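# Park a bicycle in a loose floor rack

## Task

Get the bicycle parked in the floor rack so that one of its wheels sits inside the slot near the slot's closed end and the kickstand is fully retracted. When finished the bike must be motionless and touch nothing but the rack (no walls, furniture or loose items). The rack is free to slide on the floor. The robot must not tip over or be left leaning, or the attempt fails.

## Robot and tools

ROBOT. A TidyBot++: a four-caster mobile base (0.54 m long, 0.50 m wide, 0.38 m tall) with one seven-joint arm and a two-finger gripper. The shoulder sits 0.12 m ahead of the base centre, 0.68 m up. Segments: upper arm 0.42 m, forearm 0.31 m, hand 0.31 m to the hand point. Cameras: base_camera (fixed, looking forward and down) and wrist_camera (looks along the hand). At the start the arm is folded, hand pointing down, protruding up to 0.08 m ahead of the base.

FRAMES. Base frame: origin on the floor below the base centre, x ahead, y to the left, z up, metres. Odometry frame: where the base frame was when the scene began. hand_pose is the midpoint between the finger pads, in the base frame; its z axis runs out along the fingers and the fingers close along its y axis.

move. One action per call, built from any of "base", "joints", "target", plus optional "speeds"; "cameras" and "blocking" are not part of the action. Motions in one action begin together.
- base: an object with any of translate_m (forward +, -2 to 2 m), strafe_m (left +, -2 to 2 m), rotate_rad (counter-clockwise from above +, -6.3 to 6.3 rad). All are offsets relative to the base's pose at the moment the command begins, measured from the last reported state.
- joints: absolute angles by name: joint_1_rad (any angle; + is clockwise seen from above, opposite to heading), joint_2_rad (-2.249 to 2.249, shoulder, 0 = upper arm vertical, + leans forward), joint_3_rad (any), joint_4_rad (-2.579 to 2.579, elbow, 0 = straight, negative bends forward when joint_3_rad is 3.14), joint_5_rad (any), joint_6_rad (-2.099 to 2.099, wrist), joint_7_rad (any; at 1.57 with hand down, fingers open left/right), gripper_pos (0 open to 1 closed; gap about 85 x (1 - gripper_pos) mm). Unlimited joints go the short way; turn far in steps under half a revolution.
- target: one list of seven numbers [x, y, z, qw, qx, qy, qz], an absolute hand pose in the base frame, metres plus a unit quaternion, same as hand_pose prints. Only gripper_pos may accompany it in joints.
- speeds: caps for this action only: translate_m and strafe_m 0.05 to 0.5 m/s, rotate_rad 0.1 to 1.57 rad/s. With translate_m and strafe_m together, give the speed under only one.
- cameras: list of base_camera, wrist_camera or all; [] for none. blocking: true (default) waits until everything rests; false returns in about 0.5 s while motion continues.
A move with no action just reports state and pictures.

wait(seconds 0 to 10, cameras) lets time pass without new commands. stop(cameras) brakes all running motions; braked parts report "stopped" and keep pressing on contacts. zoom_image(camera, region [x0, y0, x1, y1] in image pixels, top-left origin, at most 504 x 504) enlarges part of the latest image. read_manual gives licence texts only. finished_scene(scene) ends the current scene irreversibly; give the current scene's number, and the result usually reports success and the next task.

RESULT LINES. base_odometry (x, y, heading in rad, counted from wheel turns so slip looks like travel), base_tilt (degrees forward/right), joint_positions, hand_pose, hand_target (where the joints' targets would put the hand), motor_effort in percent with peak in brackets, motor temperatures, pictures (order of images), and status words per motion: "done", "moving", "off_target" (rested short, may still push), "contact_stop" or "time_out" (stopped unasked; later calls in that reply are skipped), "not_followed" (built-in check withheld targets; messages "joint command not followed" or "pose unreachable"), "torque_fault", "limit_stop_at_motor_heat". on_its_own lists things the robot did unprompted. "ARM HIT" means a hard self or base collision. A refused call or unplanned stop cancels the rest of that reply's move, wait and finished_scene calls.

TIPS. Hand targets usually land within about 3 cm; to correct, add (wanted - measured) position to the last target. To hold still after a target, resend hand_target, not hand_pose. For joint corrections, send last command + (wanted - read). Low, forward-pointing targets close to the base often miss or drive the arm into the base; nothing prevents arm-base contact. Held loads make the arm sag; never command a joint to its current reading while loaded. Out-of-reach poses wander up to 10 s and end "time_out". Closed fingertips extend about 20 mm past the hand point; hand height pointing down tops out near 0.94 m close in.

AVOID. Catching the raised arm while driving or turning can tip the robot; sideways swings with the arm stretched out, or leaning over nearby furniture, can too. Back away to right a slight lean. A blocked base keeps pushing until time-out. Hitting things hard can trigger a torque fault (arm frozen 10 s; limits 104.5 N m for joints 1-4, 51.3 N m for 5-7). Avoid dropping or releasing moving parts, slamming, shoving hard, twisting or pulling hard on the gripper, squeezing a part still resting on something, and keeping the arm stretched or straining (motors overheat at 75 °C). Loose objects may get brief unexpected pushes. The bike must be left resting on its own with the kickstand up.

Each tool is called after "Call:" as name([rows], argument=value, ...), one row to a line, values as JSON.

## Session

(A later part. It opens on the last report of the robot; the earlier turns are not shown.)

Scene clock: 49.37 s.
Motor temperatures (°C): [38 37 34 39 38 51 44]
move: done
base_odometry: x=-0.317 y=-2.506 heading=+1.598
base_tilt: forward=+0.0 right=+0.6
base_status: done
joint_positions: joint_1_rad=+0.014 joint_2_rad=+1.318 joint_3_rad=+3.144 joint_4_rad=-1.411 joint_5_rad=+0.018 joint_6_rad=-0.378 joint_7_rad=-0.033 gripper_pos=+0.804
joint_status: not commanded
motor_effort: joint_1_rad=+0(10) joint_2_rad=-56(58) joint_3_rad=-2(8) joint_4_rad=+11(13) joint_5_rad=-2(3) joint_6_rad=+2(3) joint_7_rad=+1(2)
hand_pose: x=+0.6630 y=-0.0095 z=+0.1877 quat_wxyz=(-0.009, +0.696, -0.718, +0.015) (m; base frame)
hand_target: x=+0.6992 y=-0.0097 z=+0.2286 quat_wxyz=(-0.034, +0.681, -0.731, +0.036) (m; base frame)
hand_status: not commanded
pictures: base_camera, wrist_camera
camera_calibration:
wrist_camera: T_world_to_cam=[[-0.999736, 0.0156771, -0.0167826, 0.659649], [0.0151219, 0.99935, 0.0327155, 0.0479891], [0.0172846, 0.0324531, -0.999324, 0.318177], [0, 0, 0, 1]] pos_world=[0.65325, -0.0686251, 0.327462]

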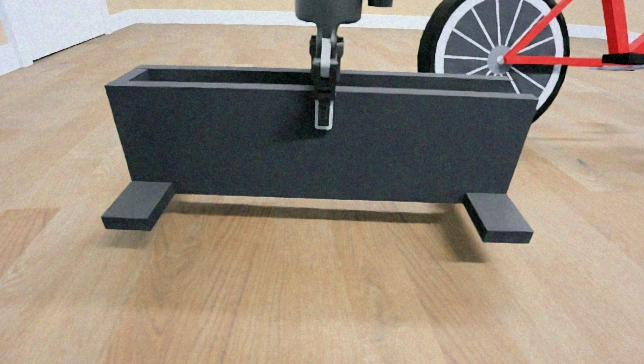

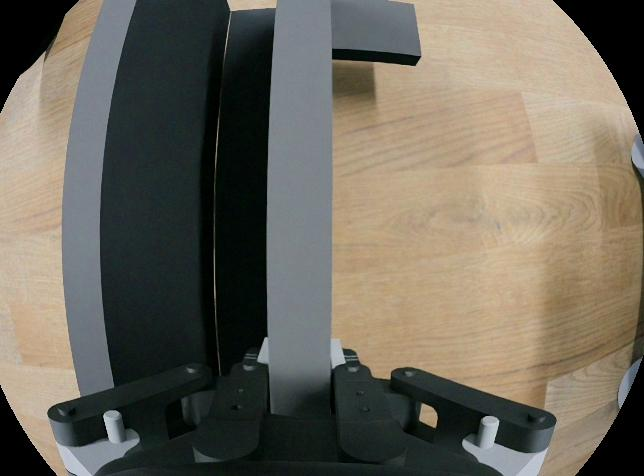

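Call:
move(base={"translate_m": 0.37, "strafe_m": 0.089, "rotate_rad": 0.05}, speeds={"rotate_rad": 0.5, "translate_m": 0.2})

Call:
zoom_image(camera="base_camera", region=[400, 0, 644, 244])

Scene clock: 52.47 s.
Motor temperatures (°C): [38 37 34 39 38 51 44]
move: done
base_odometry: x=-0.416 y=-2.138 heading=+1.648
base_tilt: forward=+0.0 right=+0.6
base_status: done
joint_positions: joint_1_rad=+0.011 joint_2_rad=+1.318 joint_3_rad=+3.139 joint_4_rad=-1.410 joint_5_rad=+0.018 joint_6_rad=-0.380 joint_7_rad=-0.033 gripper_pos=+0.804
joint_status: not commanded
motor_effort: joint_1_rad=+0(5) joint_2_rad=-56(58) joint_3_rad=-1(5) joint_4_rad=+11(13) joint_5_rad=-2(3) joint_6_rad=+2(4) joint_7_rad=+1(1)
hand_pose: x=+0.6625 y=-0.0054 z=+0.1878 quat_wxyz=(-0.010, +0.697, -0.717, +0.013) (m; base frame)
hand_target: x=+0.6992 y=-0.0097 z=+0.2286 quat_wxyz=(-0.034, +0.681, -0.731, +0.036) (m; base frame)
hand_status: not commanded
pictures: base_camera, wrist_camera
camera_calibration:
wrist_camera: T_world_to_cam=[[-0.999818, 0.0121142, -0.01475, 0.658802], [0.0115611, 0.999248, 0.037023, 0.0454164], [0.0151874, 0.0368457, -0.999206, 0.319536], [0, 0, 0, 1]] pos_world=[0.653304, -0.0651365, 0.327318]

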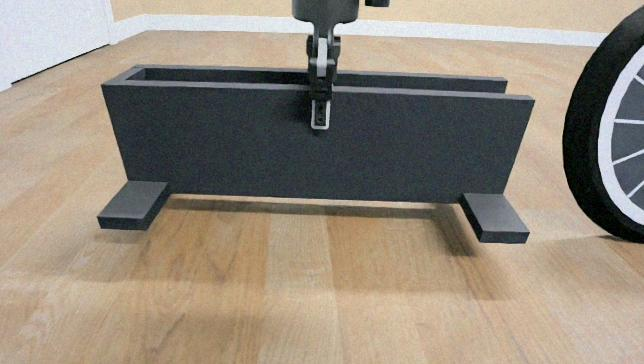

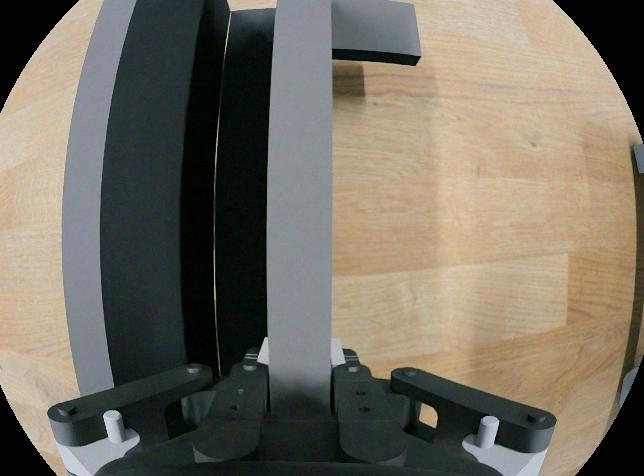

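Scaled by 2.066.

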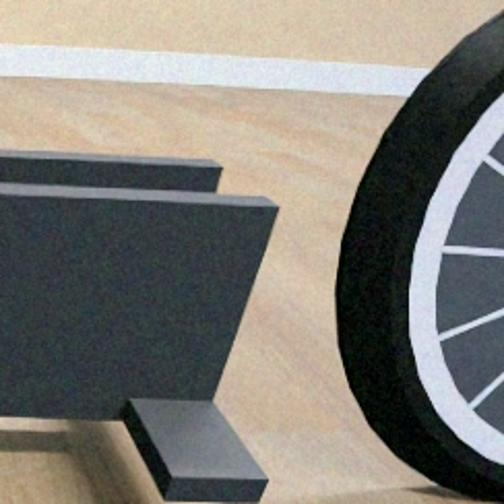

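Call:
move(joints={"joint_2_rad": 1.34, "joint_6_rad": -0.35}, cameras=[])

Call:
move(joints={"joint_2_rad": 1.39, "joint_6_rad": -0.32}, cameras=[])

Call:
move(joints={"joint_2_rad": 1.445, "joint_6_rad": -0.285})

Scene clock: 53.70 s.
Motor temperatures (°C): [38 38 34 39 38 51 44]
move: off_target
base_odometry: x=-0.416 y=-2.138 heading=+1.648
base_tilt: forward=+0.0 right=+0.6
base_status: not commanded
joint_positions: joint_1_rad=+0.011 joint_2_rad=+1.396 joint_3_rad=+3.139 joint_4_rad=-1.411 joint_5_rad=+0.018 joint_6_rad=-0.376 joint_7_rad=-0.033 gripper_pos=+0.804
joint_status: joint_2_rad off_target (ended at +1.396, target +1.340); the others done
motor_effort: joint_1_rad=+0(1) joint_2_rad=-54(59) joint_3_rad=-1(3) joint_4_rad=+8(11) joint_5_rad=-2(3) joint_6_rad=+1(2) joint_7_rad=+1(1)
hand_pose: x=+0.6241 y=-0.0049 z=+0.1471 quat_wxyz=(+0.016, +0.697, -0.716, -0.013) (m; base frame)
hand_target: x=+0.6717 y=-0.0089 z=+0.1789 quat_wxyz=(-0.020, +0.681, -0.731, +0.022) (m; base frame)
hand_status: not commanded
pictures: none
No camera images: "cameras" was empty.

Scene clock: 54.73 s.
Motor temperatures (°C): [38 38 34 39 38 51 44]
move: done
base_odometry: x=-0.416 y=-2.138 heading=+1.648
base_tilt: forward=+0.0 right=+0.6
base_status: not commanded
joint_positions: joint_1_rad=+0.011 joint_2_rad=+1.420 joint_3_rad=+3.139 joint_4_rad=-1.409 joint_5_rad=+0.018 joint_6_rad=-0.356 joint_7_rad=-0.033 gripper_pos=+0.804
joint_status: all done
motor_effort: joint_1_rad=+0(1) joint_2_rad=-48(55) joint_3_rad=-1(2) joint_4_rad=+8(9) joint_5_rad=-2(2) joint_6_rad=+1(2) joint_7_rad=+1(1)
hand_pose: x=+0.6188 y=-0.0048 z=+0.1351 quat_wxyz=(+0.016, +0.697, -0.716, -0.013) (m; base frame)
hand_target: x=+0.6552 y=-0.0085 z=+0.1521 quat_wxyz=(-0.013, +0.682, -0.731, +0.015) (m; base frame)
hand_status: not commanded
pictures: none
No camera images: "cameras" was empty.

Scene clock: 55.50 s.
Motor temperatures (°C): [38 38 34 39 38 51 44]
move: done
base_odometry: x=-0.416 y=-2.138 heading=+1.648
base_tilt: forward=+0.0 right=+0.6
base_status: not commanded
joint_positions: joint_1_rad=+0.011 joint_2_rad=+1.424 joint_3_rad=+3.139 joint_4_rad=-1.412 joint_5_rad=+0.018 joint_6_rad=-0.346 joint_7_rad=-0.033 gripper_pos=+0.804
joint_status: all done
motor_effort: joint_1_rad=-2(2) joint_2_rad=-41(48) joint_3_rad=-2(3) joint_4_rad=+10(10) joint_5_rad=-2(3) joint_6_rad=+3(3) joint_7_rad=+1(1)
hand_pose: x=+0.6172 y=-0.0047 z=+0.1327 quat_wxyz=(+0.016, +0.697, -0.716, -0.013) (m; base frame)
hand_target: x=+0.6361 y=-0.0079 z=+0.1234 quat_wxyz=(-0.006, +0.682, -0.732, +0.007) (m; base frame)
hand_status: not commanded
pictures: base_camera, wrist_camera
camera_calibration:
wrist_camera: T_world_to_cam=[[-0.998247, 0.0120647, 0.0579453, 0.602028], [0.0142538, 0.999194, 0.0375148, 0.0455772], [-0.057446, 0.0382749, -0.997615, 0.309792], [0, 0, 0, 1]] pos_world=[0.61812, -0.0646611, 0.272458]

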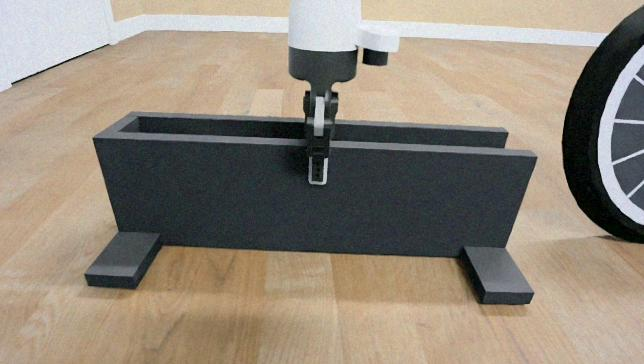

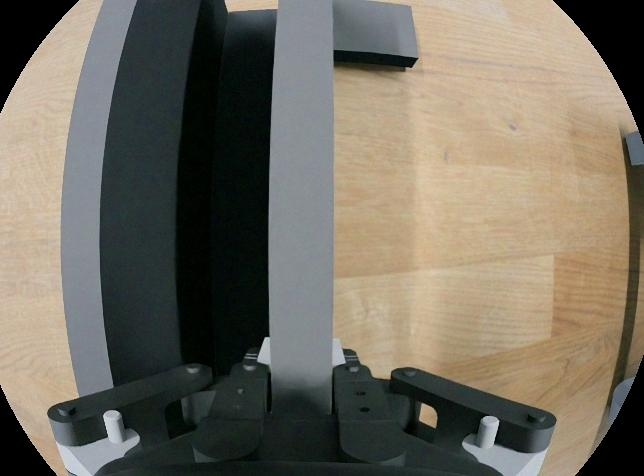

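Call:
move(joints={"joint_2_rad": 1.445, "joint_6_rad": -0.22}, base={"translate_m": 0.012})

Call:
zoom_image(camera="base_camera", region=[400, 0, 644, 364])

Scene clock: 56.30 s.
Motor temperatures (°C): [38 38 34 39 38 51 44]
move: done
base_odometry: x=-0.417 y=-2.127 heading=+1.648
base_tilt: forward=+0.0 right=+0.6
base_status: done
joint_positions: joint_1_rad=+0.011 joint_2_rad=+1.430 joint_3_rad=+3.139 joint_4_rad=-1.420 joint_5_rad=+0.018 joint_6_rad=-0.289 joint_7_rad=-0.033 gripper_pos=+0.804
joint_status: all done
motor_effort: joint_1_rad=+0(2) joint_2_rad=-37(48) joint_3_rad=-1(3) joint_4_rad=+10(13) joint_5_rad=-1(2) joint_6_rad=+7(9) joint_7_rad=+1(1)
hand_pose: x=+0.6269 y=-0.0045 z=+0.1285 quat_wxyz=(+0.000, +0.698, -0.717, +0.002) (m; base frame)
hand_target: x=+0.6563 y=-0.0079 z=+0.1244 quat_wxyz=(-0.030, +0.681, -0.731, +0.030) (m; base frame)
hand_status: not commanded
pictures: base_camera, wrist_camera
camera_calibration:
wrist_camera: T_world_to_cam=[[-0.999818, 0.0118541, 0.014936, 0.618425], [0.0124243, 0.999174, 0.0386804, 0.0463416], [-0.0144651, 0.0388589, -0.99914, 0.279361], [0, 0, 0, 1]] pos_world=[0.621778, -0.0644898, 0.268091]

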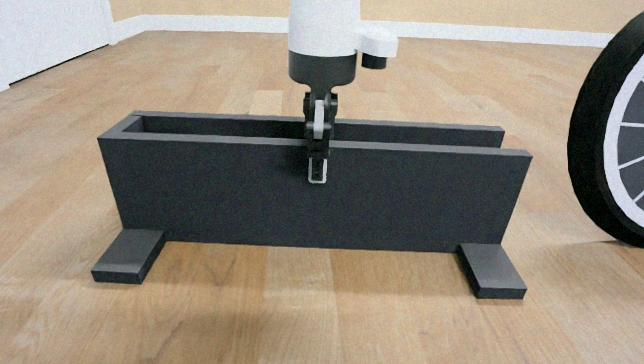

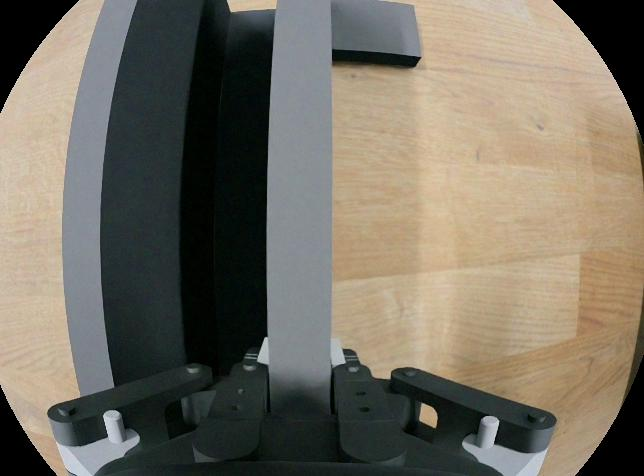

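Scaled by 1.385.

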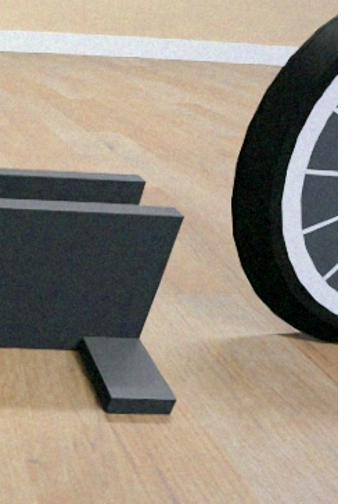

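Call:
move(base={"translate_m": -0.028}, speeds={"translate_m": 0.1}, cameras=[])

Call:
move(joints={"gripper_pos": 0.4}, cameras=[])

Call:
move(joints={"joint_2_rad": 1.2, "joint_4_rad": -1.46, "joint_6_rad": -0.43}, cameras=[])

Call:
move(joints={"joint_1_rad": 0.4, "joint_2_rad": 0.6, "joint_4_rad": -1.7, "joint_6_rad": -0.75, "joint_7_rad": 1.6, "gripper_pos": 0})

Scene clock: 57.37 s.
Motor temperatures (°C): [38 38 34 39 38 51 44]
move: done
base_odometry: x=-0.415 y=-2.154 heading=+1.648
base_tilt: forward=+0.0 right=+0.6
base_status: done
joint_positions: joint_1_rad=+0.011 joint_2_rad=+1.428 joint_3_rad=+3.138 joint_4_rad=-1.397 joint_5_rad=+0.018 joint_6_rad=-0.265 joint_7_rad=-0.033 gripper_pos=+0.804
joint_status: not commanded
motor_effort: joint_1_rad=+0(2) joint_2_rad=-40(45) joint_3_rad=+0(3) joint_4_rad=+5(10) joint_5_rad=-1(3) joint_6_rad=+3(7) joint_7_rad=+0(1)
hand_pose: x=+0.6495 y=-0.0039 z=+0.1321 quat_wxyz=(-0.018, +0.697, -0.716, +0.019) (m; base frame)
hand_target: x=+0.6563 y=-0.0079 z=+0.1244 quat_wxyz=(-0.030, +0.681, -0.731, +0.030) (m; base frame)
hand_status: not commanded
pictures: none
No camera images: "cameras" was empty.

Scene clock: 58.23 s.
Motor temperatures (°C): [38 38 34 39 38 51 44]
move: done
base_odometry: x=-0.415 y=-2.154 heading=+1.648
base_tilt: forward=+0.0 right=+0.6
base_status: not commanded
joint_positions: joint_1_rad=+0.011 joint_2_rad=+1.430 joint_3_rad=+3.138 joint_4_rad=-1.396 joint_5_rad=+0.018 joint_6_rad=-0.251 joint_7_rad=-0.033 gripper_pos=+0.400
joint_status: all done
motor_effort: joint_1_rad=+0(1) joint_2_rad=-43(45) joint_3_rad=-1(2) joint_4_rad=+6(6) joint_5_rad=-3(3) joint_6_rad=+0(3) joint_7_rad=+0(1)
hand_pose: x=+0.6528 y=-0.0038 z=+0.1311 quat_wxyz=(-0.022, +0.697, -0.716, +0.023) (m; base frame)
hand_target: x=+0.6563 y=-0.0079 z=+0.1244 quat_wxyz=(-0.030, +0.681, -0.731, +0.030) (m; base frame)
hand_status: not commanded
pictures: none
No camera images: "cameras" was empty.

Scene clock: 59.80 s.
Motor temperatures (°C): [38 38 34 39 38 51 44]
move: done
base_odometry: x=-0.415 y=-2.154 heading=+1.648
base_tilt: forward=+0.0 right=+0.6
base_status: not commanded
joint_positions: joint_1_rad=+0.011 joint_2_rad=+1.202 joint_3_rad=+3.138 joint_4_rad=-1.449 joint_5_rad=+0.018 joint_6_rad=-0.386 joint_7_rad=-0.033 gripper_pos=+0.400
joint_status: all done
motor_effort: joint_1_rad=+0(1) joint_2_rad=-44(47) joint_3_rad=-1(2) joint_4_rad=+9(9) joint_5_rad=-2(2) joint_6_rad=+1(2) joint_7_rad=+0(1)
hand_pose: x=+0.6922 y=-0.0050 z=+0.2469 quat_wxyz=(-0.036, +0.697, -0.716, +0.038) (m; base frame)
hand_target: x=+0.6727 y=-0.0094 z=+0.2448 quat_wxyz=(-0.017, +0.681, -0.731, +0.020) (m; base frame)
hand_status: not commanded
pictures: none
No camera images: "cameras" was empty.

Scene clock: 62.30 s.
Motor temperatures (°C): [38 38 34 39 38 51 44]
move: done
base_odometry: x=-0.415 y=-2.154 heading=+1.648
base_tilt: forward=+0.0 right=+0.6
base_status: not commanded
joint_positions: joint_1_rad=+0.387 joint_2_rad=+0.613 joint_3_rad=+3.138 joint_4_rad=-1.686 joint_5_rad=+0.018 joint_6_rad=-0.704 joint_7_rad=+1.553 gripper_pos=+0.000
joint_status: all done
motor_effort: joint_1_rad=+0(2) joint_2_rad=-35(48) joint_3_rad=+0(2) joint_4_rad=+14(15) joint_5_rad=-1(2) joint_6_rad=+1(2) joint_7_rad=+0(2)
hand_pose: x=+0.5999 y=-0.1963 z=+0.5084 quat_wxyz=(+0.018, +0.979, -0.193, +0.067) (m; base frame)
hand_target: x=+0.5795 y=-0.1959 z=+0.5097 quat_wxyz=(+0.015, +0.983, -0.177, +0.044) (m; base frame)
hand_status: not commanded
pictures: base_camera, wrist_camera
camera_calibration:
wrist_camera: T_world_to_cam=[[-0.367994, -0.929397, 0.0283075, 0.017498], [-0.926417, 0.363869, -0.0967052, 0.730995], [0.0795774, -0.0618115, -0.99491, 0.587706], [0, 0, 0, 1]] pos_world=[0.636877, -0.213397, 0.654911]

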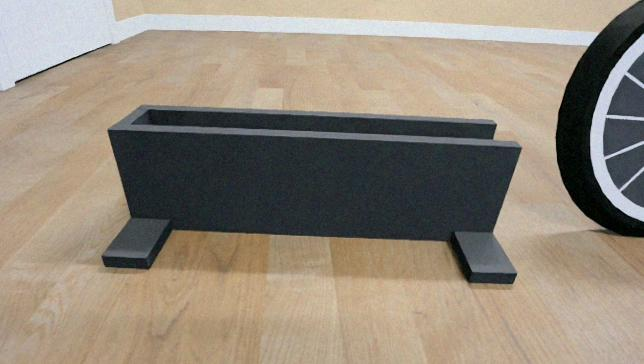

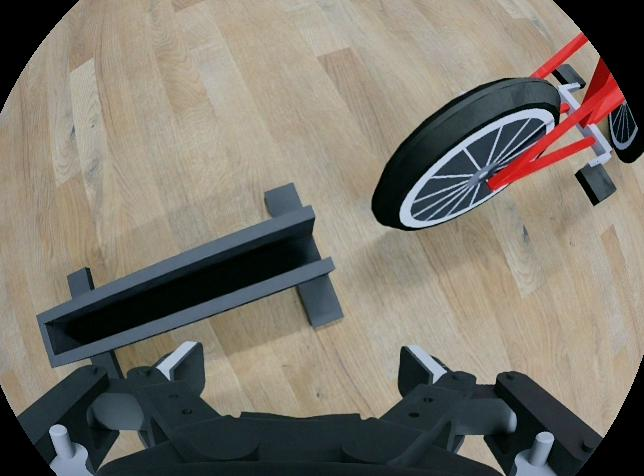

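Call:
move(base={"strafe_m": -0.84}, joints={"joint_1_rad": 0.02, "joint_2_rad": 0.1, "joint_4_rad": -1.8, "joint_6_rad": -1.0, "joint_7_rad": -0.07})

Scene clock: 66.23 s.
Motor temperatures (°C): [38 38 34 39 38 51 44]
move: done
base_odometry: x=+0.423 y=-2.089 heading=+1.649
base_tilt: forward=+0.0 right=+0.7
base_status: done
joint_positions: joint_1_rad=+0.035 joint_2_rad=+0.114 joint_3_rad=+3.138 joint_4_rad=-1.786 joint_5_rad=+0.018 joint_6_rad=-0.954 joint_7_rad=-0.025 gripper_pos=+0.000
joint_status: all done
motor_effort: joint_1_rad=+0(2) joint_2_rad=-21(37) joint_3_rad=+0(2) joint_4_rad=+17(18) joint_5_rad=-2(3) joint_6_rad=+2(3) joint_7_rad=+1(2)
hand_pose: x=+0.5523 y=-0.0168 z=+0.6997 quat_wxyz=(-0.095, +0.683, -0.716, +0.107) (m; base frame)
hand_target: x=+0.5328 y=-0.0106 z=+0.6966 quat_wxyz=(-0.082, +0.673, -0.729, +0.089) (m; base frame)
hand_status: not commanded
pictures: base_camera, wrist_camera
camera_calibration:
wrist_camera: T_world_to_cam=[[-0.963291, 0.0302475, -0.266748, 0.712692], [0.0241974, 0.999371, 0.0259395, 0.0399291], [0.267365, 0.0185327, -0.963417, 0.668475], [0, 0, 0, 1]] pos_world=[0.506837, -0.0738498, 0.833094]

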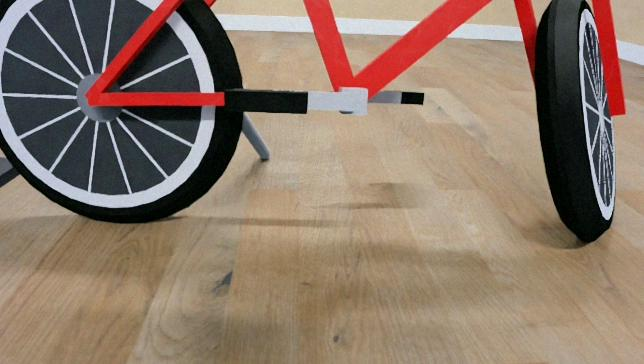

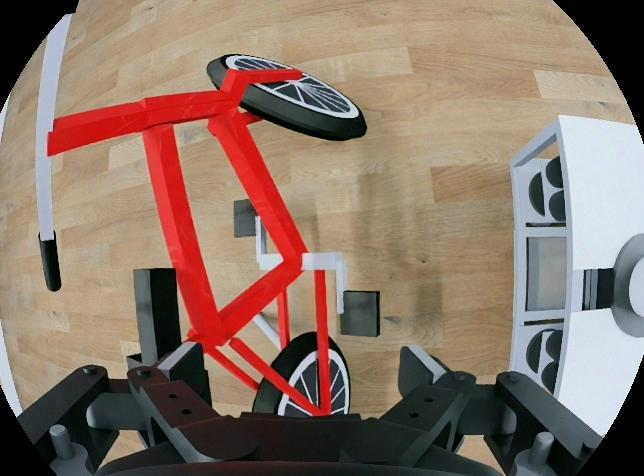

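Call:
move(base={"translate_m": 0.12, "strafe_m": 0.02}, speeds={"translate_m": 0.2}, joints={"joint_1_rad": 0.018, "joint_2_rad": 0.89, "joint_4_rad": -0.86, "joint_6_rad": -1.66, "joint_7_rad": -0.07})

Scene clock: 69.50 s.
Motor temperatures (°C): [38 38 34 39 38 51 44]
move: done
base_odometry: x=+0.394 y=-1.971 heading=+1.649
base_tilt: forward=+0.0 right=+0.6
base_status: done
joint_positions: joint_1_rad=+0.035 joint_2_rad=+0.871 joint_3_rad=+3.138 joint_4_rad=-0.872 joint_5_rad=+0.018 joint_6_rad=-1.616 joint_7_rad=-0.026 gripper_pos=+0.000
joint_status: all done
motor_effort: joint_1_rad=+0(1) joint_2_rad=-44(46) joint_3_rad=+0(1) joint_4_rad=+15(19) joint_5_rad=+0(2) joint_6_rad=-2(4) joint_7_rad=+1(2)
hand_pose: x=+0.6829 y=-0.0224 z=+0.5949 quat_wxyz=(+0.082, +0.683, -0.723, -0.072) (m; base frame)
hand_target: x=+0.6726 y=-0.0131 z=+0.5905 quat_wxyz=(+0.103, +0.670, -0.730, -0.086) (m; base frame)
hand_status: not commanded
pictures: base_camera, wrist_camera
camera_calibration:
wrist_camera: T_world_to_cam=[[-0.971545, 0.0428803, 0.232942, 0.519411], [0.0495064, 0.998516, 0.0226708, 0.0296835], [-0.231624, 0.0335578, -0.972226, 0.879064], [0, 0, 0, 1]] pos_world=[0.706774, -0.0814115, 0.732984]

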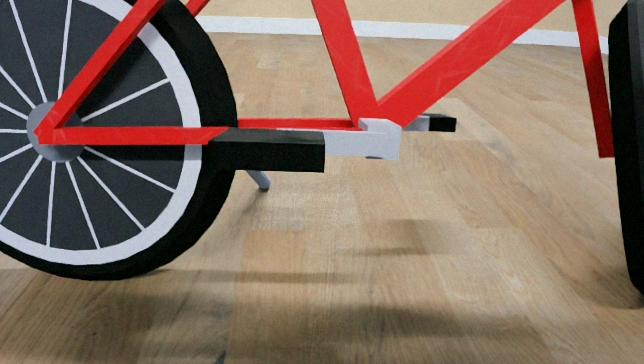

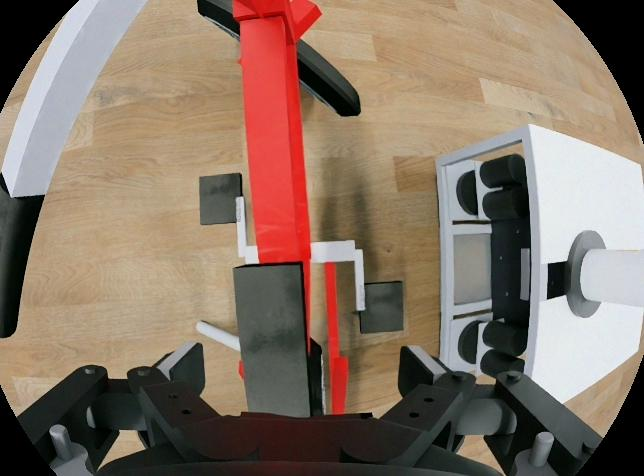

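Call:
move(joints={"joint_1_rad": 0.018, "joint_2_rad": 1.005, "joint_4_rad": -0.712, "joint_6_rad": -1.70, "joint_7_rad": -0.02})

Scene clock: 71.40 s.
Motor temperatures (°C): [38 38 34 39 38 51 44]
move: done
base_odometry: x=+0.394 y=-1.971 heading=+1.649
base_tilt: forward=+0.0 right=+0.6
base_status: not commanded
joint_positions: joint_1_rad=+0.035 joint_2_rad=+0.990 joint_3_rad=+3.138 joint_4_rad=-0.723 joint_5_rad=+0.018 joint_6_rad=-1.657 joint_7_rad=-0.026 gripper_pos=+0.000
joint_status: all done
motor_effort: joint_1_rad=+0(1) joint_2_rad=-47(49) joint_3_rad=+0(1) joint_4_rad=+15(17) joint_5_rad=+0(2) joint_6_rad=-2(3) joint_7_rad=+1(1)
hand_pose: x=+0.7111 y=-0.0234 z=+0.5653 quat_wxyz=(+0.085, +0.682, -0.723, -0.075) (m; base frame)
hand_target: x=+0.7004 y=-0.0136 z=+0.5621 quat_wxyz=(+0.103, +0.688, -0.713, -0.091) (m; base frame)
hand_status: not commanded
pictures: base_camera, wrist_camera
camera_calibration:
wrist_camera: T_world_to_cam=[[-0.969093, 0.0436566, 0.242803, 0.546439], [0.0506547, 0.998459, 0.0226511, 0.0291413], [-0.241441, 0.0342502, -0.969811, 0.862481], [0, 0, 0, 1]] pos_world=[0.736311, -0.0824921, 0.703106]

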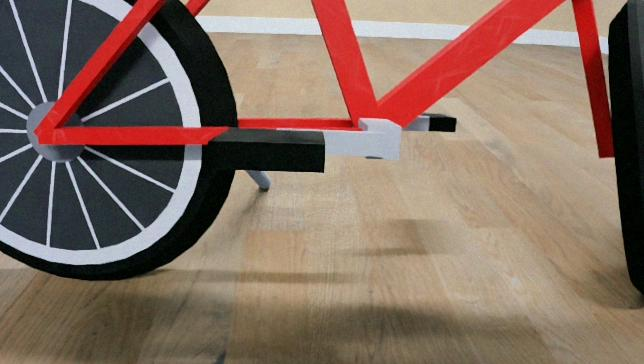

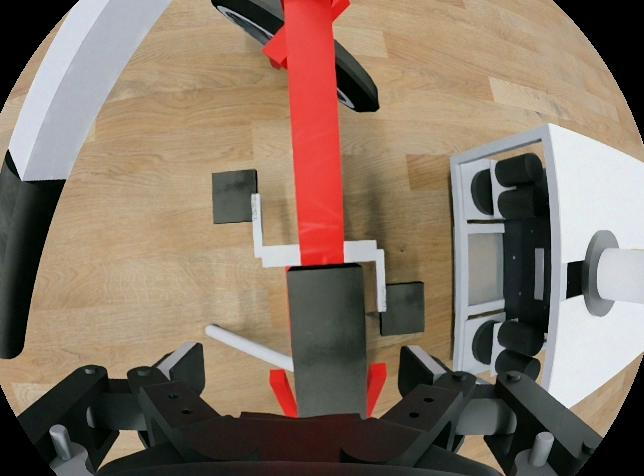

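Call:
move(joints={"joint_1_rad": 0.018, "joint_2_rad": 0.96, "joint_4_rad": -0.86, "joint_6_rad": -1.59, "joint_7_rad": 0.04})

Scene clock: 72.73 s.
Motor temperatures (°C): [38 39 34 39 38 51 44]
move: done
base_odometry: x=+0.394 y=-1.971 heading=+1.649
base_tilt: forward=+0.0 right=+0.6
base_status: not commanded
joint_positions: joint_1_rad=+0.035 joint_2_rad=+0.983 joint_3_rad=+3.138 joint_4_rad=-0.850 joint_5_rad=+0.018 joint_6_rad=-1.629 joint_7_rad=-0.002 gripper_pos=+0.000
joint_status: all done
motor_effort: joint_1_rad=+0(1) joint_2_rad=-46(48) joint_3_rad=+0(1) joint_4_rad=+14(16) joint_5_rad=+0(2) joint_6_rad=-3(3) joint_7_rad=+0(1)
hand_pose: x=+0.6742 y=-0.0221 z=+0.5381 quat_wxyz=(+0.117, +0.686, -0.709, -0.109) (m; base frame)
hand_target: x=+0.6856 y=-0.0133 z=+0.5455 quat_wxyz=(+0.098, +0.710, -0.692, -0.092) (m; base frame)
hand_status: not commanded
pictures: base_camera, wrist_camera
camera_calibration:
wrist_camera: T_world_to_cam=[[-0.943074, 0.0185138, 0.332069, 0.451066], [0.0296249, 0.999157, 0.0284287, 0.0414234], [-0.331262, 0.0366479, -0.942827, 0.873254], [0, 0, 0, 1]] pos_world=[0.713438, -0.0817423, 0.672364]

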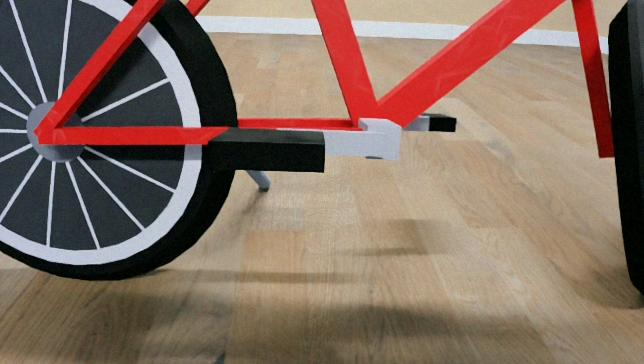

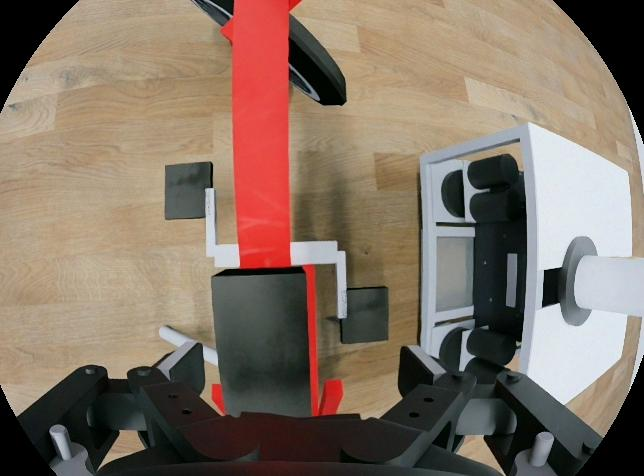

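Call:
move(joints={"joint_1_rad": 0.0, "joint_2_rad": 0.998, "joint_4_rad": -0.97, "joint_6_rad": -1.39, "joint_7_rad": 0.04})

Scene clock: 74.13 s.
Motor temperatures (°C): [38 39 34 39 38 51 44]
move: done
base_odometry: x=+0.394 y=-1.971 heading=+1.649
base_tilt: forward=+0.0 right=+0.6
base_status: not commanded
joint_positions: joint_1_rad=+0.017 joint_2_rad=+0.990 joint_3_rad=+3.138 joint_4_rad=-0.960 joint_5_rad=+0.018 joint_6_rad=-1.437 joint_7_rad=-0.002 gripper_pos=+0.000
joint_status: all done
motor_effort: joint_1_rad=+0(1) joint_2_rad=-46(48) joint_3_rad=-1(1) joint_4_rad=+14(16) joint_5_rad=-1(2) joint_6_rad=-2(3) joint_7_rad=+0(1)
hand_pose: x=+0.6871 y=-0.0121 z=+0.4944 quat_wxyz=(+0.091, +0.698, -0.706, -0.082) (m; base frame)
hand_target: x=+0.6956 y=-0.0029 z=+0.4843 quat_wxyz=(+0.080, +0.719, -0.686, -0.073) (m; base frame)
hand_status: not commanded
pictures: base_camera, wrist_camera
camera_calibration:
wrist_camera: T_world_to_cam=[[-0.96566, -0.00139058, 0.259805, 0.528627], [0.00638862, 0.999556, 0.0290957, 0.0479568], [-0.25973, 0.0297563, -0.965223, 0.797779], [0, 0, 0, 1]] pos_world=[0.717375, -0.0709394, 0.631299]

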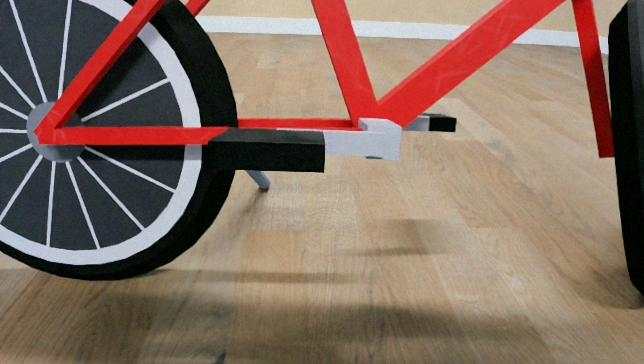

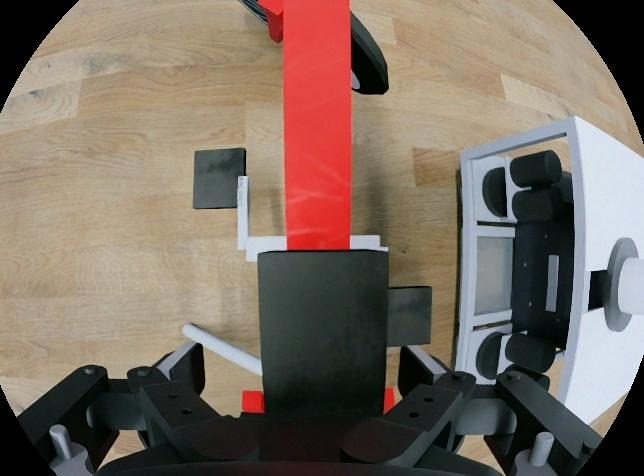

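Call:
move(joints={"joint_2_rad": 0.983, "joint_4_rad": -1.04, "joint_6_rad": -1.34})

Scene clock: 75.17 s.
Motor temperatures (°C): [38 39 34 39 38 51 44]
move: done
base_odometry: x=+0.394 y=-1.971 heading=+1.649
base_tilt: forward=+0.0 right=+0.6
base_status: not commanded
joint_positions: joint_1_rad=+0.017 joint_2_rad=+0.990 joint_3_rad=+3.138 joint_4_rad=-1.033 joint_5_rad=+0.018 joint_6_rad=-1.386 joint_7_rad=-0.002 gripper_pos=+0.000
joint_status: all done
motor_effort: joint_1_rad=+0(0) joint_2_rad=-45(47) joint_3_rad=-1(1) joint_4_rad=+14(15) joint_5_rad=-1(2) joint_6_rad=-3(3) joint_7_rad=+1(1)
hand_pose: x=+0.6714 y=-0.0118 z=+0.4752 quat_wxyz=(+0.098, +0.697, -0.705, -0.090) (m; base frame)
hand_target: x=+0.6835 y=-0.0028 z=+0.4741 quat_wxyz=(+0.082, +0.719, -0.686, -0.074) (m; base frame)
hand_status: not commanded
pictures: base_camera, wrist_camera
camera_calibration:
wrist_camera: T_world_to_cam=[[-0.959815, -0.00245202, 0.280621, 0.504599], [0.00611642, 0.999542, 0.0296539, 0.0481983], [-0.280565, 0.0301787, -0.95936, 0.786355], [0, 0, 0, 1]] pos_world=[0.704651, -0.0706701, 0.611367]

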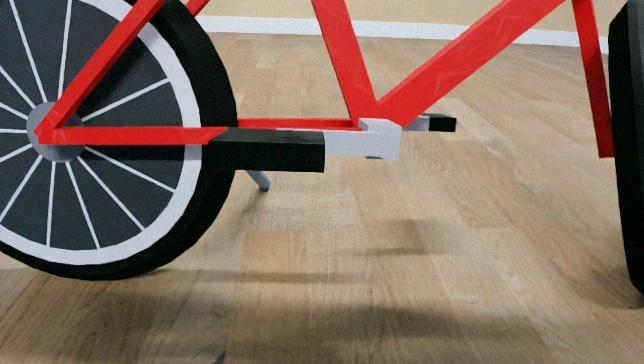

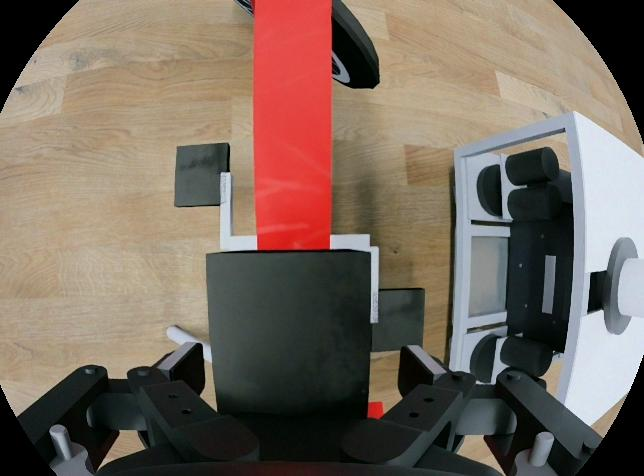

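Call:
move(joints={"gripper_pos": 1})

Scene clock: 76.37 s.
Motor temperatures (°C): [38 39 34 39 38 51 44]
move: off_target
base_odometry: x=+0.394 y=-1.971 heading=+1.649
base_tilt: forward=+0.0 right=+0.6
base_status: not commanded
joint_positions: joint_1_rad=+0.011 joint_2_rad=+0.980 joint_3_rad=+3.139 joint_4_rad=-1.035 joint_5_rad=+0.019 joint_6_rad=-1.382 joint_7_rad=+0.028 gripper_pos=+0.422
joint_status: gripper_pos off_target (ended at +0.422, target +1.000)
motor_effort: joint_1_rad=-2(6) joint_2_rad=-43(50) joint_3_rad=-2(5) joint_4_rad=+13(19) joint_5_rad=+0(7) joint_6_rad=-2(5) joint_7_rad=+1(12)
hand_pose: x=+0.6740 y=-0.0095 z=+0.4802 quat_wxyz=(+0.094, +0.710, -0.693, -0.086) (m; base frame)
hand_target: x=+0.6835 y=-0.0028 z=+0.4741 quat_wxyz=(+0.082, +0.719, -0.686, -0.074) (m; base frame)
hand_status: not commanded
pictures: base_camera, wrist_camera
camera_calibration:
wrist_camera: T_world_to_cam=[[-0.962486, -0.0374474, 0.268736, 0.512852], [-0.0288687, 0.998942, 0.0358048, 0.0663492], [-0.269793, 0.0267035, -0.962548, 0.78608], [0, 0, 0, 1]] pos_world=[0.707607, -0.0680651, 0.616443]

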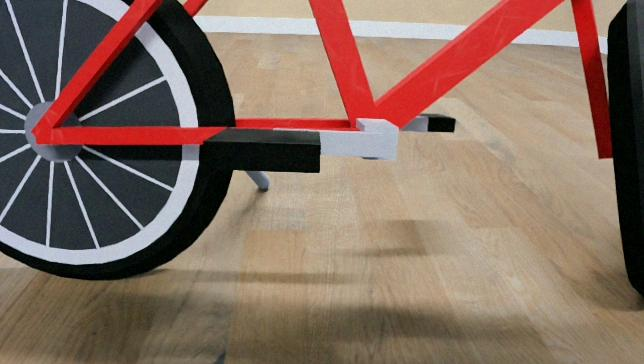

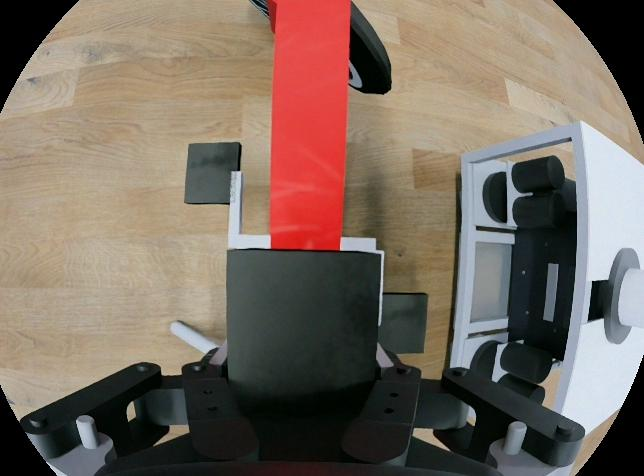

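Call:
move(joints={"joint_2_rad": 0.867, "joint_4_rad": -1.25, "joint_6_rad": -1.18})

Scene clock: 77.83 s.
Motor temperatures (°C): [38 39 34 39 38 51 44]
move: off_target
base_odometry: x=+0.394 y=-1.971 heading=+1.649
base_tilt: forward=+0.0 right=+0.6
base_status: not commanded
joint_positions: joint_1_rad=+0.009 joint_2_rad=+0.878 joint_3_rad=+3.139 joint_4_rad=-1.208 joint_5_rad=+0.018 joint_6_rad=-1.214 joint_7_rad=+0.023 gripper_pos=+0.515
joint_status: joint_4_rad off_target (ended at -1.208, target -1.250); the others done
on_its_own: gripper_pos moved +0.094 toward your old target +1.000
motor_effort: joint_1_rad=-1(5) joint_2_rad=-40(44) joint_3_rad=-1(5) joint_4_rad=+8(14) joint_5_rad=+1(6) joint_6_rad=-4(8) joint_7_rad=+5(7)
hand_pose: x=+0.6671 y=-0.0075 z=+0.4885 quat_wxyz=(+0.060, +0.713, -0.697, -0.052) (m; base frame)
hand_target: x=+0.6602 y=-0.0025 z=+0.4833 quat_wxyz=(+0.059, +0.722, -0.687, -0.051) (m; base frame)
hand_status: not commanded
pictures: base_camera, wrist_camera
camera_calibration:
wrist_camera: T_world_to_cam=[[-0.983763, -0.0372862, 0.175555, 0.563757], [-0.0320322, 0.998953, 0.0326682, 0.0674843], [-0.176589, 0.0265144, -0.983927, 0.740395], [0, 0, 0, 1]] pos_world=[0.687511, -0.0660244, 0.627321]

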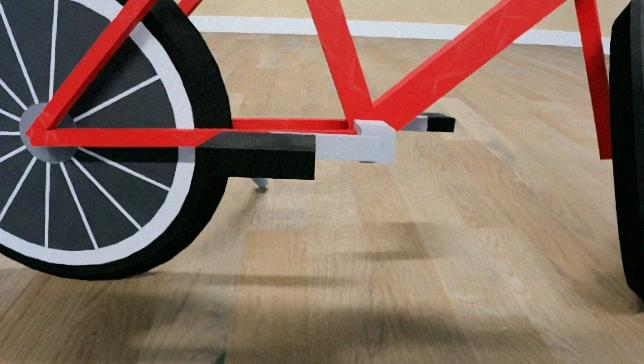

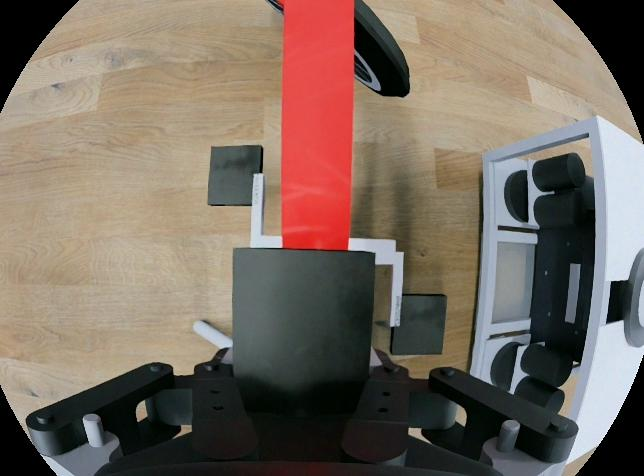

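Call:
move(joints={"joint_2_rad": 0.75, "joint_4_rad": -1.49, "joint_6_rad": -1.01})

Scene clock: 79.17 s.
Motor temperatures (°C): [38 39 34 39 38 51 44]
move: off_target
base_odometry: x=+0.394 y=-1.971 heading=+1.649
base_tilt: forward=+0.0 right=+0.6
base_status: not commanded
joint_positions: joint_1_rad=+0.009 joint_2_rad=+0.752 joint_3_rad=+3.140 joint_4_rad=-1.443 joint_5_rad=+0.018 joint_6_rad=-1.038 joint_7_rad=+0.020 gripper_pos=+0.515
joint_status: joint_4_rad off_target (ended at -1.443, target -1.490); the others done
motor_effort: joint_1_rad=-5(5) joint_2_rad=-34(40) joint_3_rad=-4(4) joint_4_rad=+7(8) joint_5_rad=+3(4) joint_6_rad=-4(5) joint_7_rad=+8(8)
hand_pose: x=+0.6329 y=-0.0073 z=+0.4952 quat_wxyz=(+0.037, +0.714, -0.698, -0.028) (m; base frame)
hand_target: x=+0.6187 y=-0.0021 z=+0.4852 quat_wxyz=(+0.042, +0.724, -0.687, -0.035) (m; base frame)
hand_status: not commanded
pictures: base_camera, wrist_camera
camera_calibration:
wrist_camera: T_world_to_cam=[[-0.993277, -0.0365333, 0.109843, 0.56751], [-0.0333699, 0.998978, 0.0305024, 0.0679558], [-0.110845, 0.0266319, -0.993481, 0.704027], [0, 0, 0, 1]] pos_world=[0.644, -0.0659029, 0.635028]

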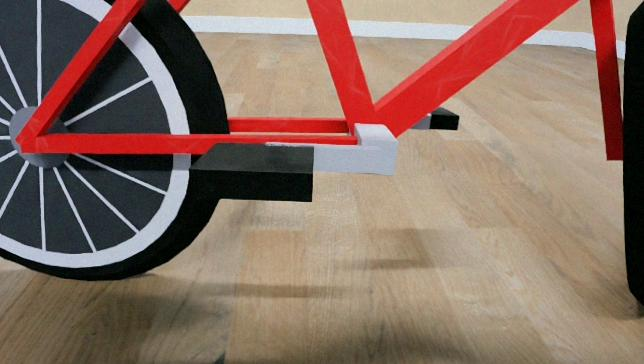

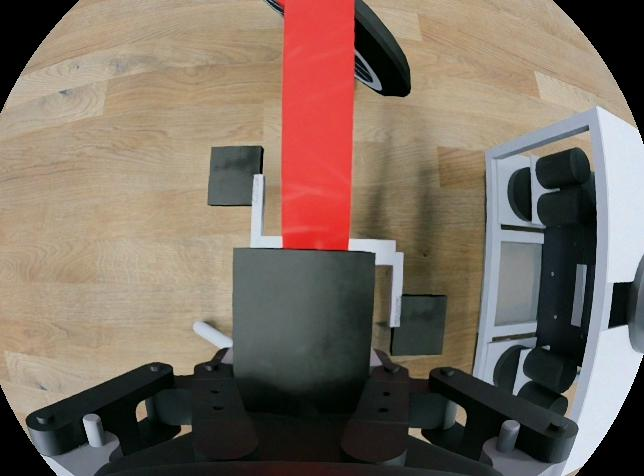

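Call:
move(joints={"joint_2_rad": 0.658, "joint_4_rad": -1.70, "joint_6_rad": -0.87}, cameras=[])

Call:
move(joints={"joint_2_rad": 0.57, "joint_4_rad": -1.88, "joint_6_rad": -0.73})

Call:
zoom_image(camera="base_camera", region=[0, 0, 500, 364])

Scene clock: 80.53 s.
Motor temperatures (°C): [38 39 34 39 38 51 44]
move: off_target
base_odometry: x=+0.394 y=-1.971 heading=+1.649
base_tilt: forward=+0.0 right=+0.6
base_status: not commanded
joint_positions: joint_1_rad=+0.010 joint_2_rad=+0.644 joint_3_rad=+3.143 joint_4_rad=-1.646 joint_5_rad=+0.018 joint_6_rad=-0.889 joint_7_rad=+0.020 gripper_pos=+0.519
joint_status: joint_4_rad off_target (ended at -1.646, target -1.700); the others done
motor_effort: joint_1_rad=-5(6) joint_2_rad=-27(36) joint_3_rad=-5(5) joint_4_rad=+4(7) joint_5_rad=+4(5) joint_6_rad=-5(6) joint_7_rad=+8(8)
hand_pose: x=+0.5965 y=-0.0086 z=+0.5003 quat_wxyz=(+0.018, +0.714, -0.700, -0.008) (m; base frame)
hand_target: x=+0.5713 y=-0.0017 z=+0.4819 quat_wxyz=(+0.034, +0.725, -0.687, -0.027) (m; base frame)
hand_status: not commanded
pictures: none
No camera images: "cameras" was empty.

Scene clock: 81.67 s.
Motor temperatures (°C): [38 39 34 39 38 51 44]
move: off_target
base_odometry: x=+0.394 y=-1.971 heading=+1.649
base_tilt: forward=+0.0 right=+0.6
base_status: not commanded
joint_positions: joint_1_rad=+0.011 joint_2_rad=+0.551 joint_3_rad=+3.144 joint_4_rad=-1.824 joint_5_rad=+0.018 joint_6_rad=-0.743 joint_7_rad=+0.019 gripper_pos=+0.519
joint_status: joint_4_rad off_target (ended at -1.824, target -1.880); the others done
motor_effort: joint_1_rad=-6(6) joint_2_rad=-22(28) joint_3_rad=-5(6) joint_4_rad=+3(5) joint_5_rad=+4(6) joint_6_rad=-5(6) joint_7_rad=+7(8)
hand_pose: x=+0.5647 y=-0.0088 z=+0.5027 quat_wxyz=(-0.003, +0.714, -0.700, +0.013) (m; base frame)
hand_target: x=+0.5346 y=-0.0012 z=+0.4829 quat_wxyz=(+0.017, +0.726, -0.687, -0.010) (m; base frame)
hand_status: not commanded
pictures: base_camera, wrist_camera
camera_calibration:
wrist_camera: T_world_to_cam=[[-0.999416, -0.0336868, -0.00571121, 0.560448], [-0.0338271, 0.999075, 0.0265636, 0.0691707], [0.00481108, 0.0267413, -0.999631, 0.641732], [0, 0, 0, 1]] pos_world=[0.559374, -0.0673877, 0.642858]

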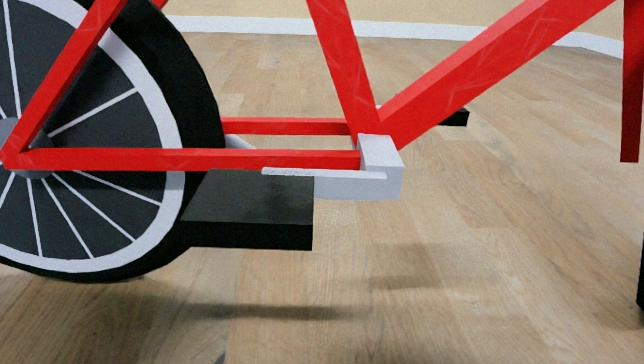

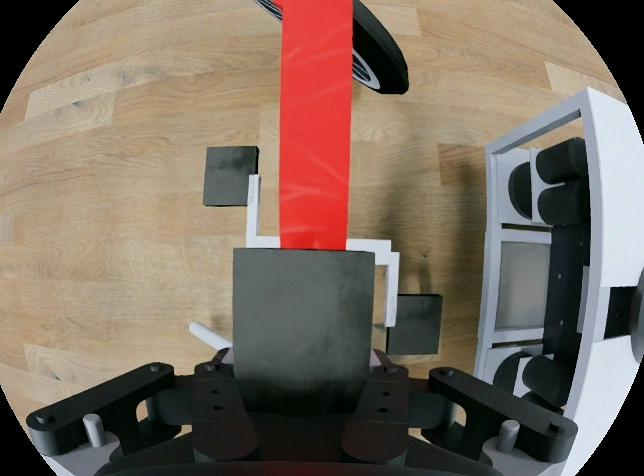

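Scaled by 1.008.

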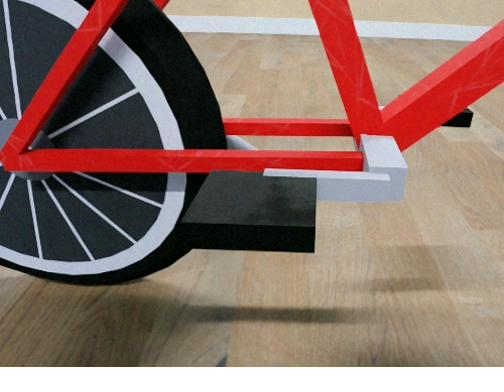

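Call:
move(joints={"joint_2_rad": 0.56, "joint_4_rad": -1.82, "joint_6_rad": -0.79}, cameras=[])

Scene clock: 82.83 s.
Motor temperatures (°C): [38 39 34 39 38 51 44]
move: done
base_odometry: x=+0.394 y=-1.971 heading=+1.649
base_tilt: forward=+0.0 right=+0.6
base_status: not commanded
joint_positions: joint_1_rad=+0.012 joint_2_rad=+0.555 joint_3_rad=+3.146 joint_4_rad=-1.813 joint_5_rad=+0.018 joint_6_rad=-0.756 joint_7_rad=+0.019 gripper_pos=+0.521
joint_status: all done
motor_effort: joint_1_rad=-5(6) joint_2_rad=-32(34) joint_3_rad=-4(5) joint_4_rad=+10(10) joint_5_rad=+3(5) joint_6_rad=-2(6) joint_7_rad=+6(8)
hand_pose: x=+0.5657 y=-0.0096 z=+0.5033 quat_wxyz=(-0.001, +0.713, -0.701, +0.011) (m; base frame)
hand_target: x=+0.5506 y=-0.0014 z=+0.4996 quat_wxyz=(+0.014, +0.726, -0.687, -0.006) (m; base frame)
hand_status: not commanded
pictures: none
No camera images: "cameras" was empty.

Call:
move(base={"rotate_rad": -0.04}, speeds={"rotate_rad": 0.1})

Call:
move(base={"strafe_m": 0.06}, speeds={"strafe_m": 0.1})

Scene clock: 84.40 s.
Motor temperatures (°C): [38 39 34 39 38 51 44]
move: done
base_odometry: x=+0.394 y=-1.971 heading=+1.609
base_tilt: forward=+0.0 right=+0.6
base_status: done
joint_positions: joint_1_rad=-0.004 joint_2_rad=+0.555 joint_3_rad=+3.134 joint_4_rad=-1.813 joint_5_rad=+0.018 joint_6_rad=-0.756 joint_7_rad=+0.035 gripper_pos=+0.523
joint_status: not commanded
motor_effort: joint_1_rad=+2(4) joint_2_rad=-32(33) joint_3_rad=+2(3) joint_4_rad=+11(11) joint_5_rad=-1(5) joint_6_rad=-2(4) joint_7_rad=-1(5)
hand_pose: x=+0.5660 y=+0.0031 z=+0.5035 quat_wxyz=(-0.003, +0.727, -0.686, +0.010) (m; base frame)
hand_target: x=+0.5506 y=-0.0014 z=+0.4996 quat_wxyz=(+0.014, +0.726, -0.687, -0.006) (m; base frame)
hand_status: not commanded
pictures: base_camera, wrist_camera
camera_calibration:
wrist_camera: T_world_to_cam=[[-0.997286, -0.073622, -0.000197313, 0.558323], [-0.0735911, 0.996782, 0.0317654, 0.077161], [-0.00214195, 0.0316937, -0.999495, 0.646139], [0, 0, 0, 1]] pos_world=[0.56387, -0.0562864, 0.643472]

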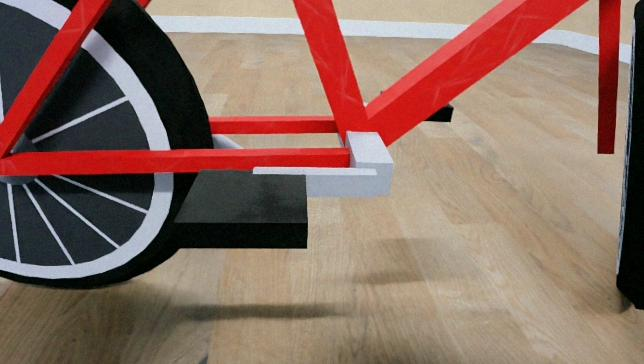

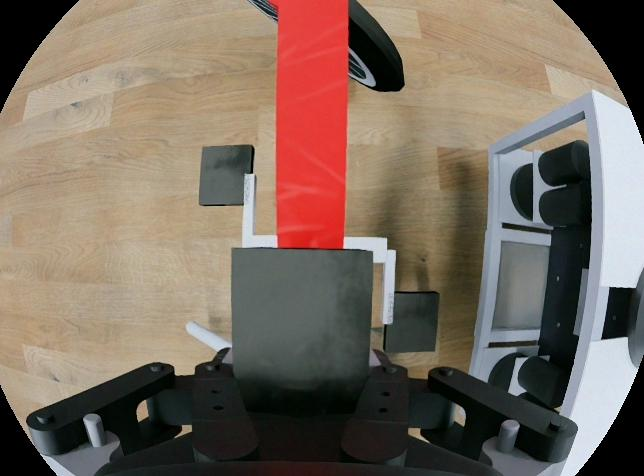

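Scene clock: 85.63 s.
Motor temperatures (°C): [38 39 34 39 38 51 44]
move: done
base_odometry: x=+0.334 y=-1.973 heading=+1.609
base_tilt: forward=+0.0 right=+0.6
base_status: done
joint_positions: joint_1_rad=+0.014 joint_2_rad=+0.555 joint_3_rad=+3.149 joint_4_rad=-1.815 joint_5_rad=+0.014 joint_6_rad=-0.773 joint_7_rad=+0.009 gripper_pos=+0.525
joint_status: not commanded
motor_effort: joint_1_rad=-3(7) joint_2_rad=-32(34) joint_3_rad=-3(6) joint_4_rad=+11(13) joint_5_rad=+0(7) joint_6_rad=+1(4) joint_7_rad=+4(9)
hand_pose: x=+0.5596 y=-0.0113 z=+0.5030 quat_wxyz=(+0.005, +0.707, -0.707, +0.005) (m; base frame)
hand_target: x=+0.5506 y=-0.0014 z=+0.4996 quat_wxyz=(+0.014, +0.726, -0.687, -0.006) (m; base frame)
hand_status: not commanded
pictures: base_camera, wrist_camera
camera_calibration:
wrist_camera: T_world_to_cam=[[-0.999721, -0.0141969, 0.018859, 0.543365], [-0.0136764, 0.99953, 0.0274486, 0.0598084], [-0.0192398, 0.0271831, -0.999445, 0.655506], [0, 0, 0, 1]] pos_world=[0.556643, -0.0698848, 0.643253]

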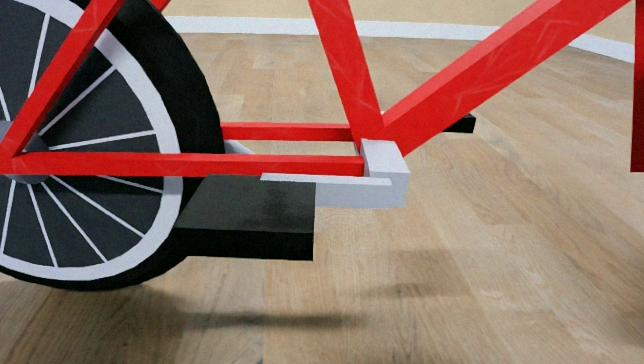

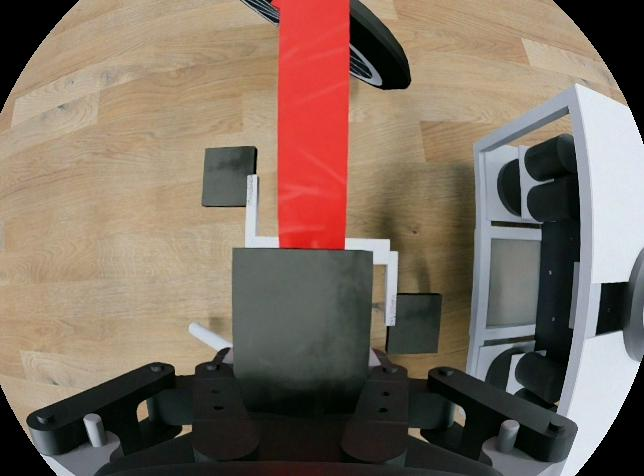

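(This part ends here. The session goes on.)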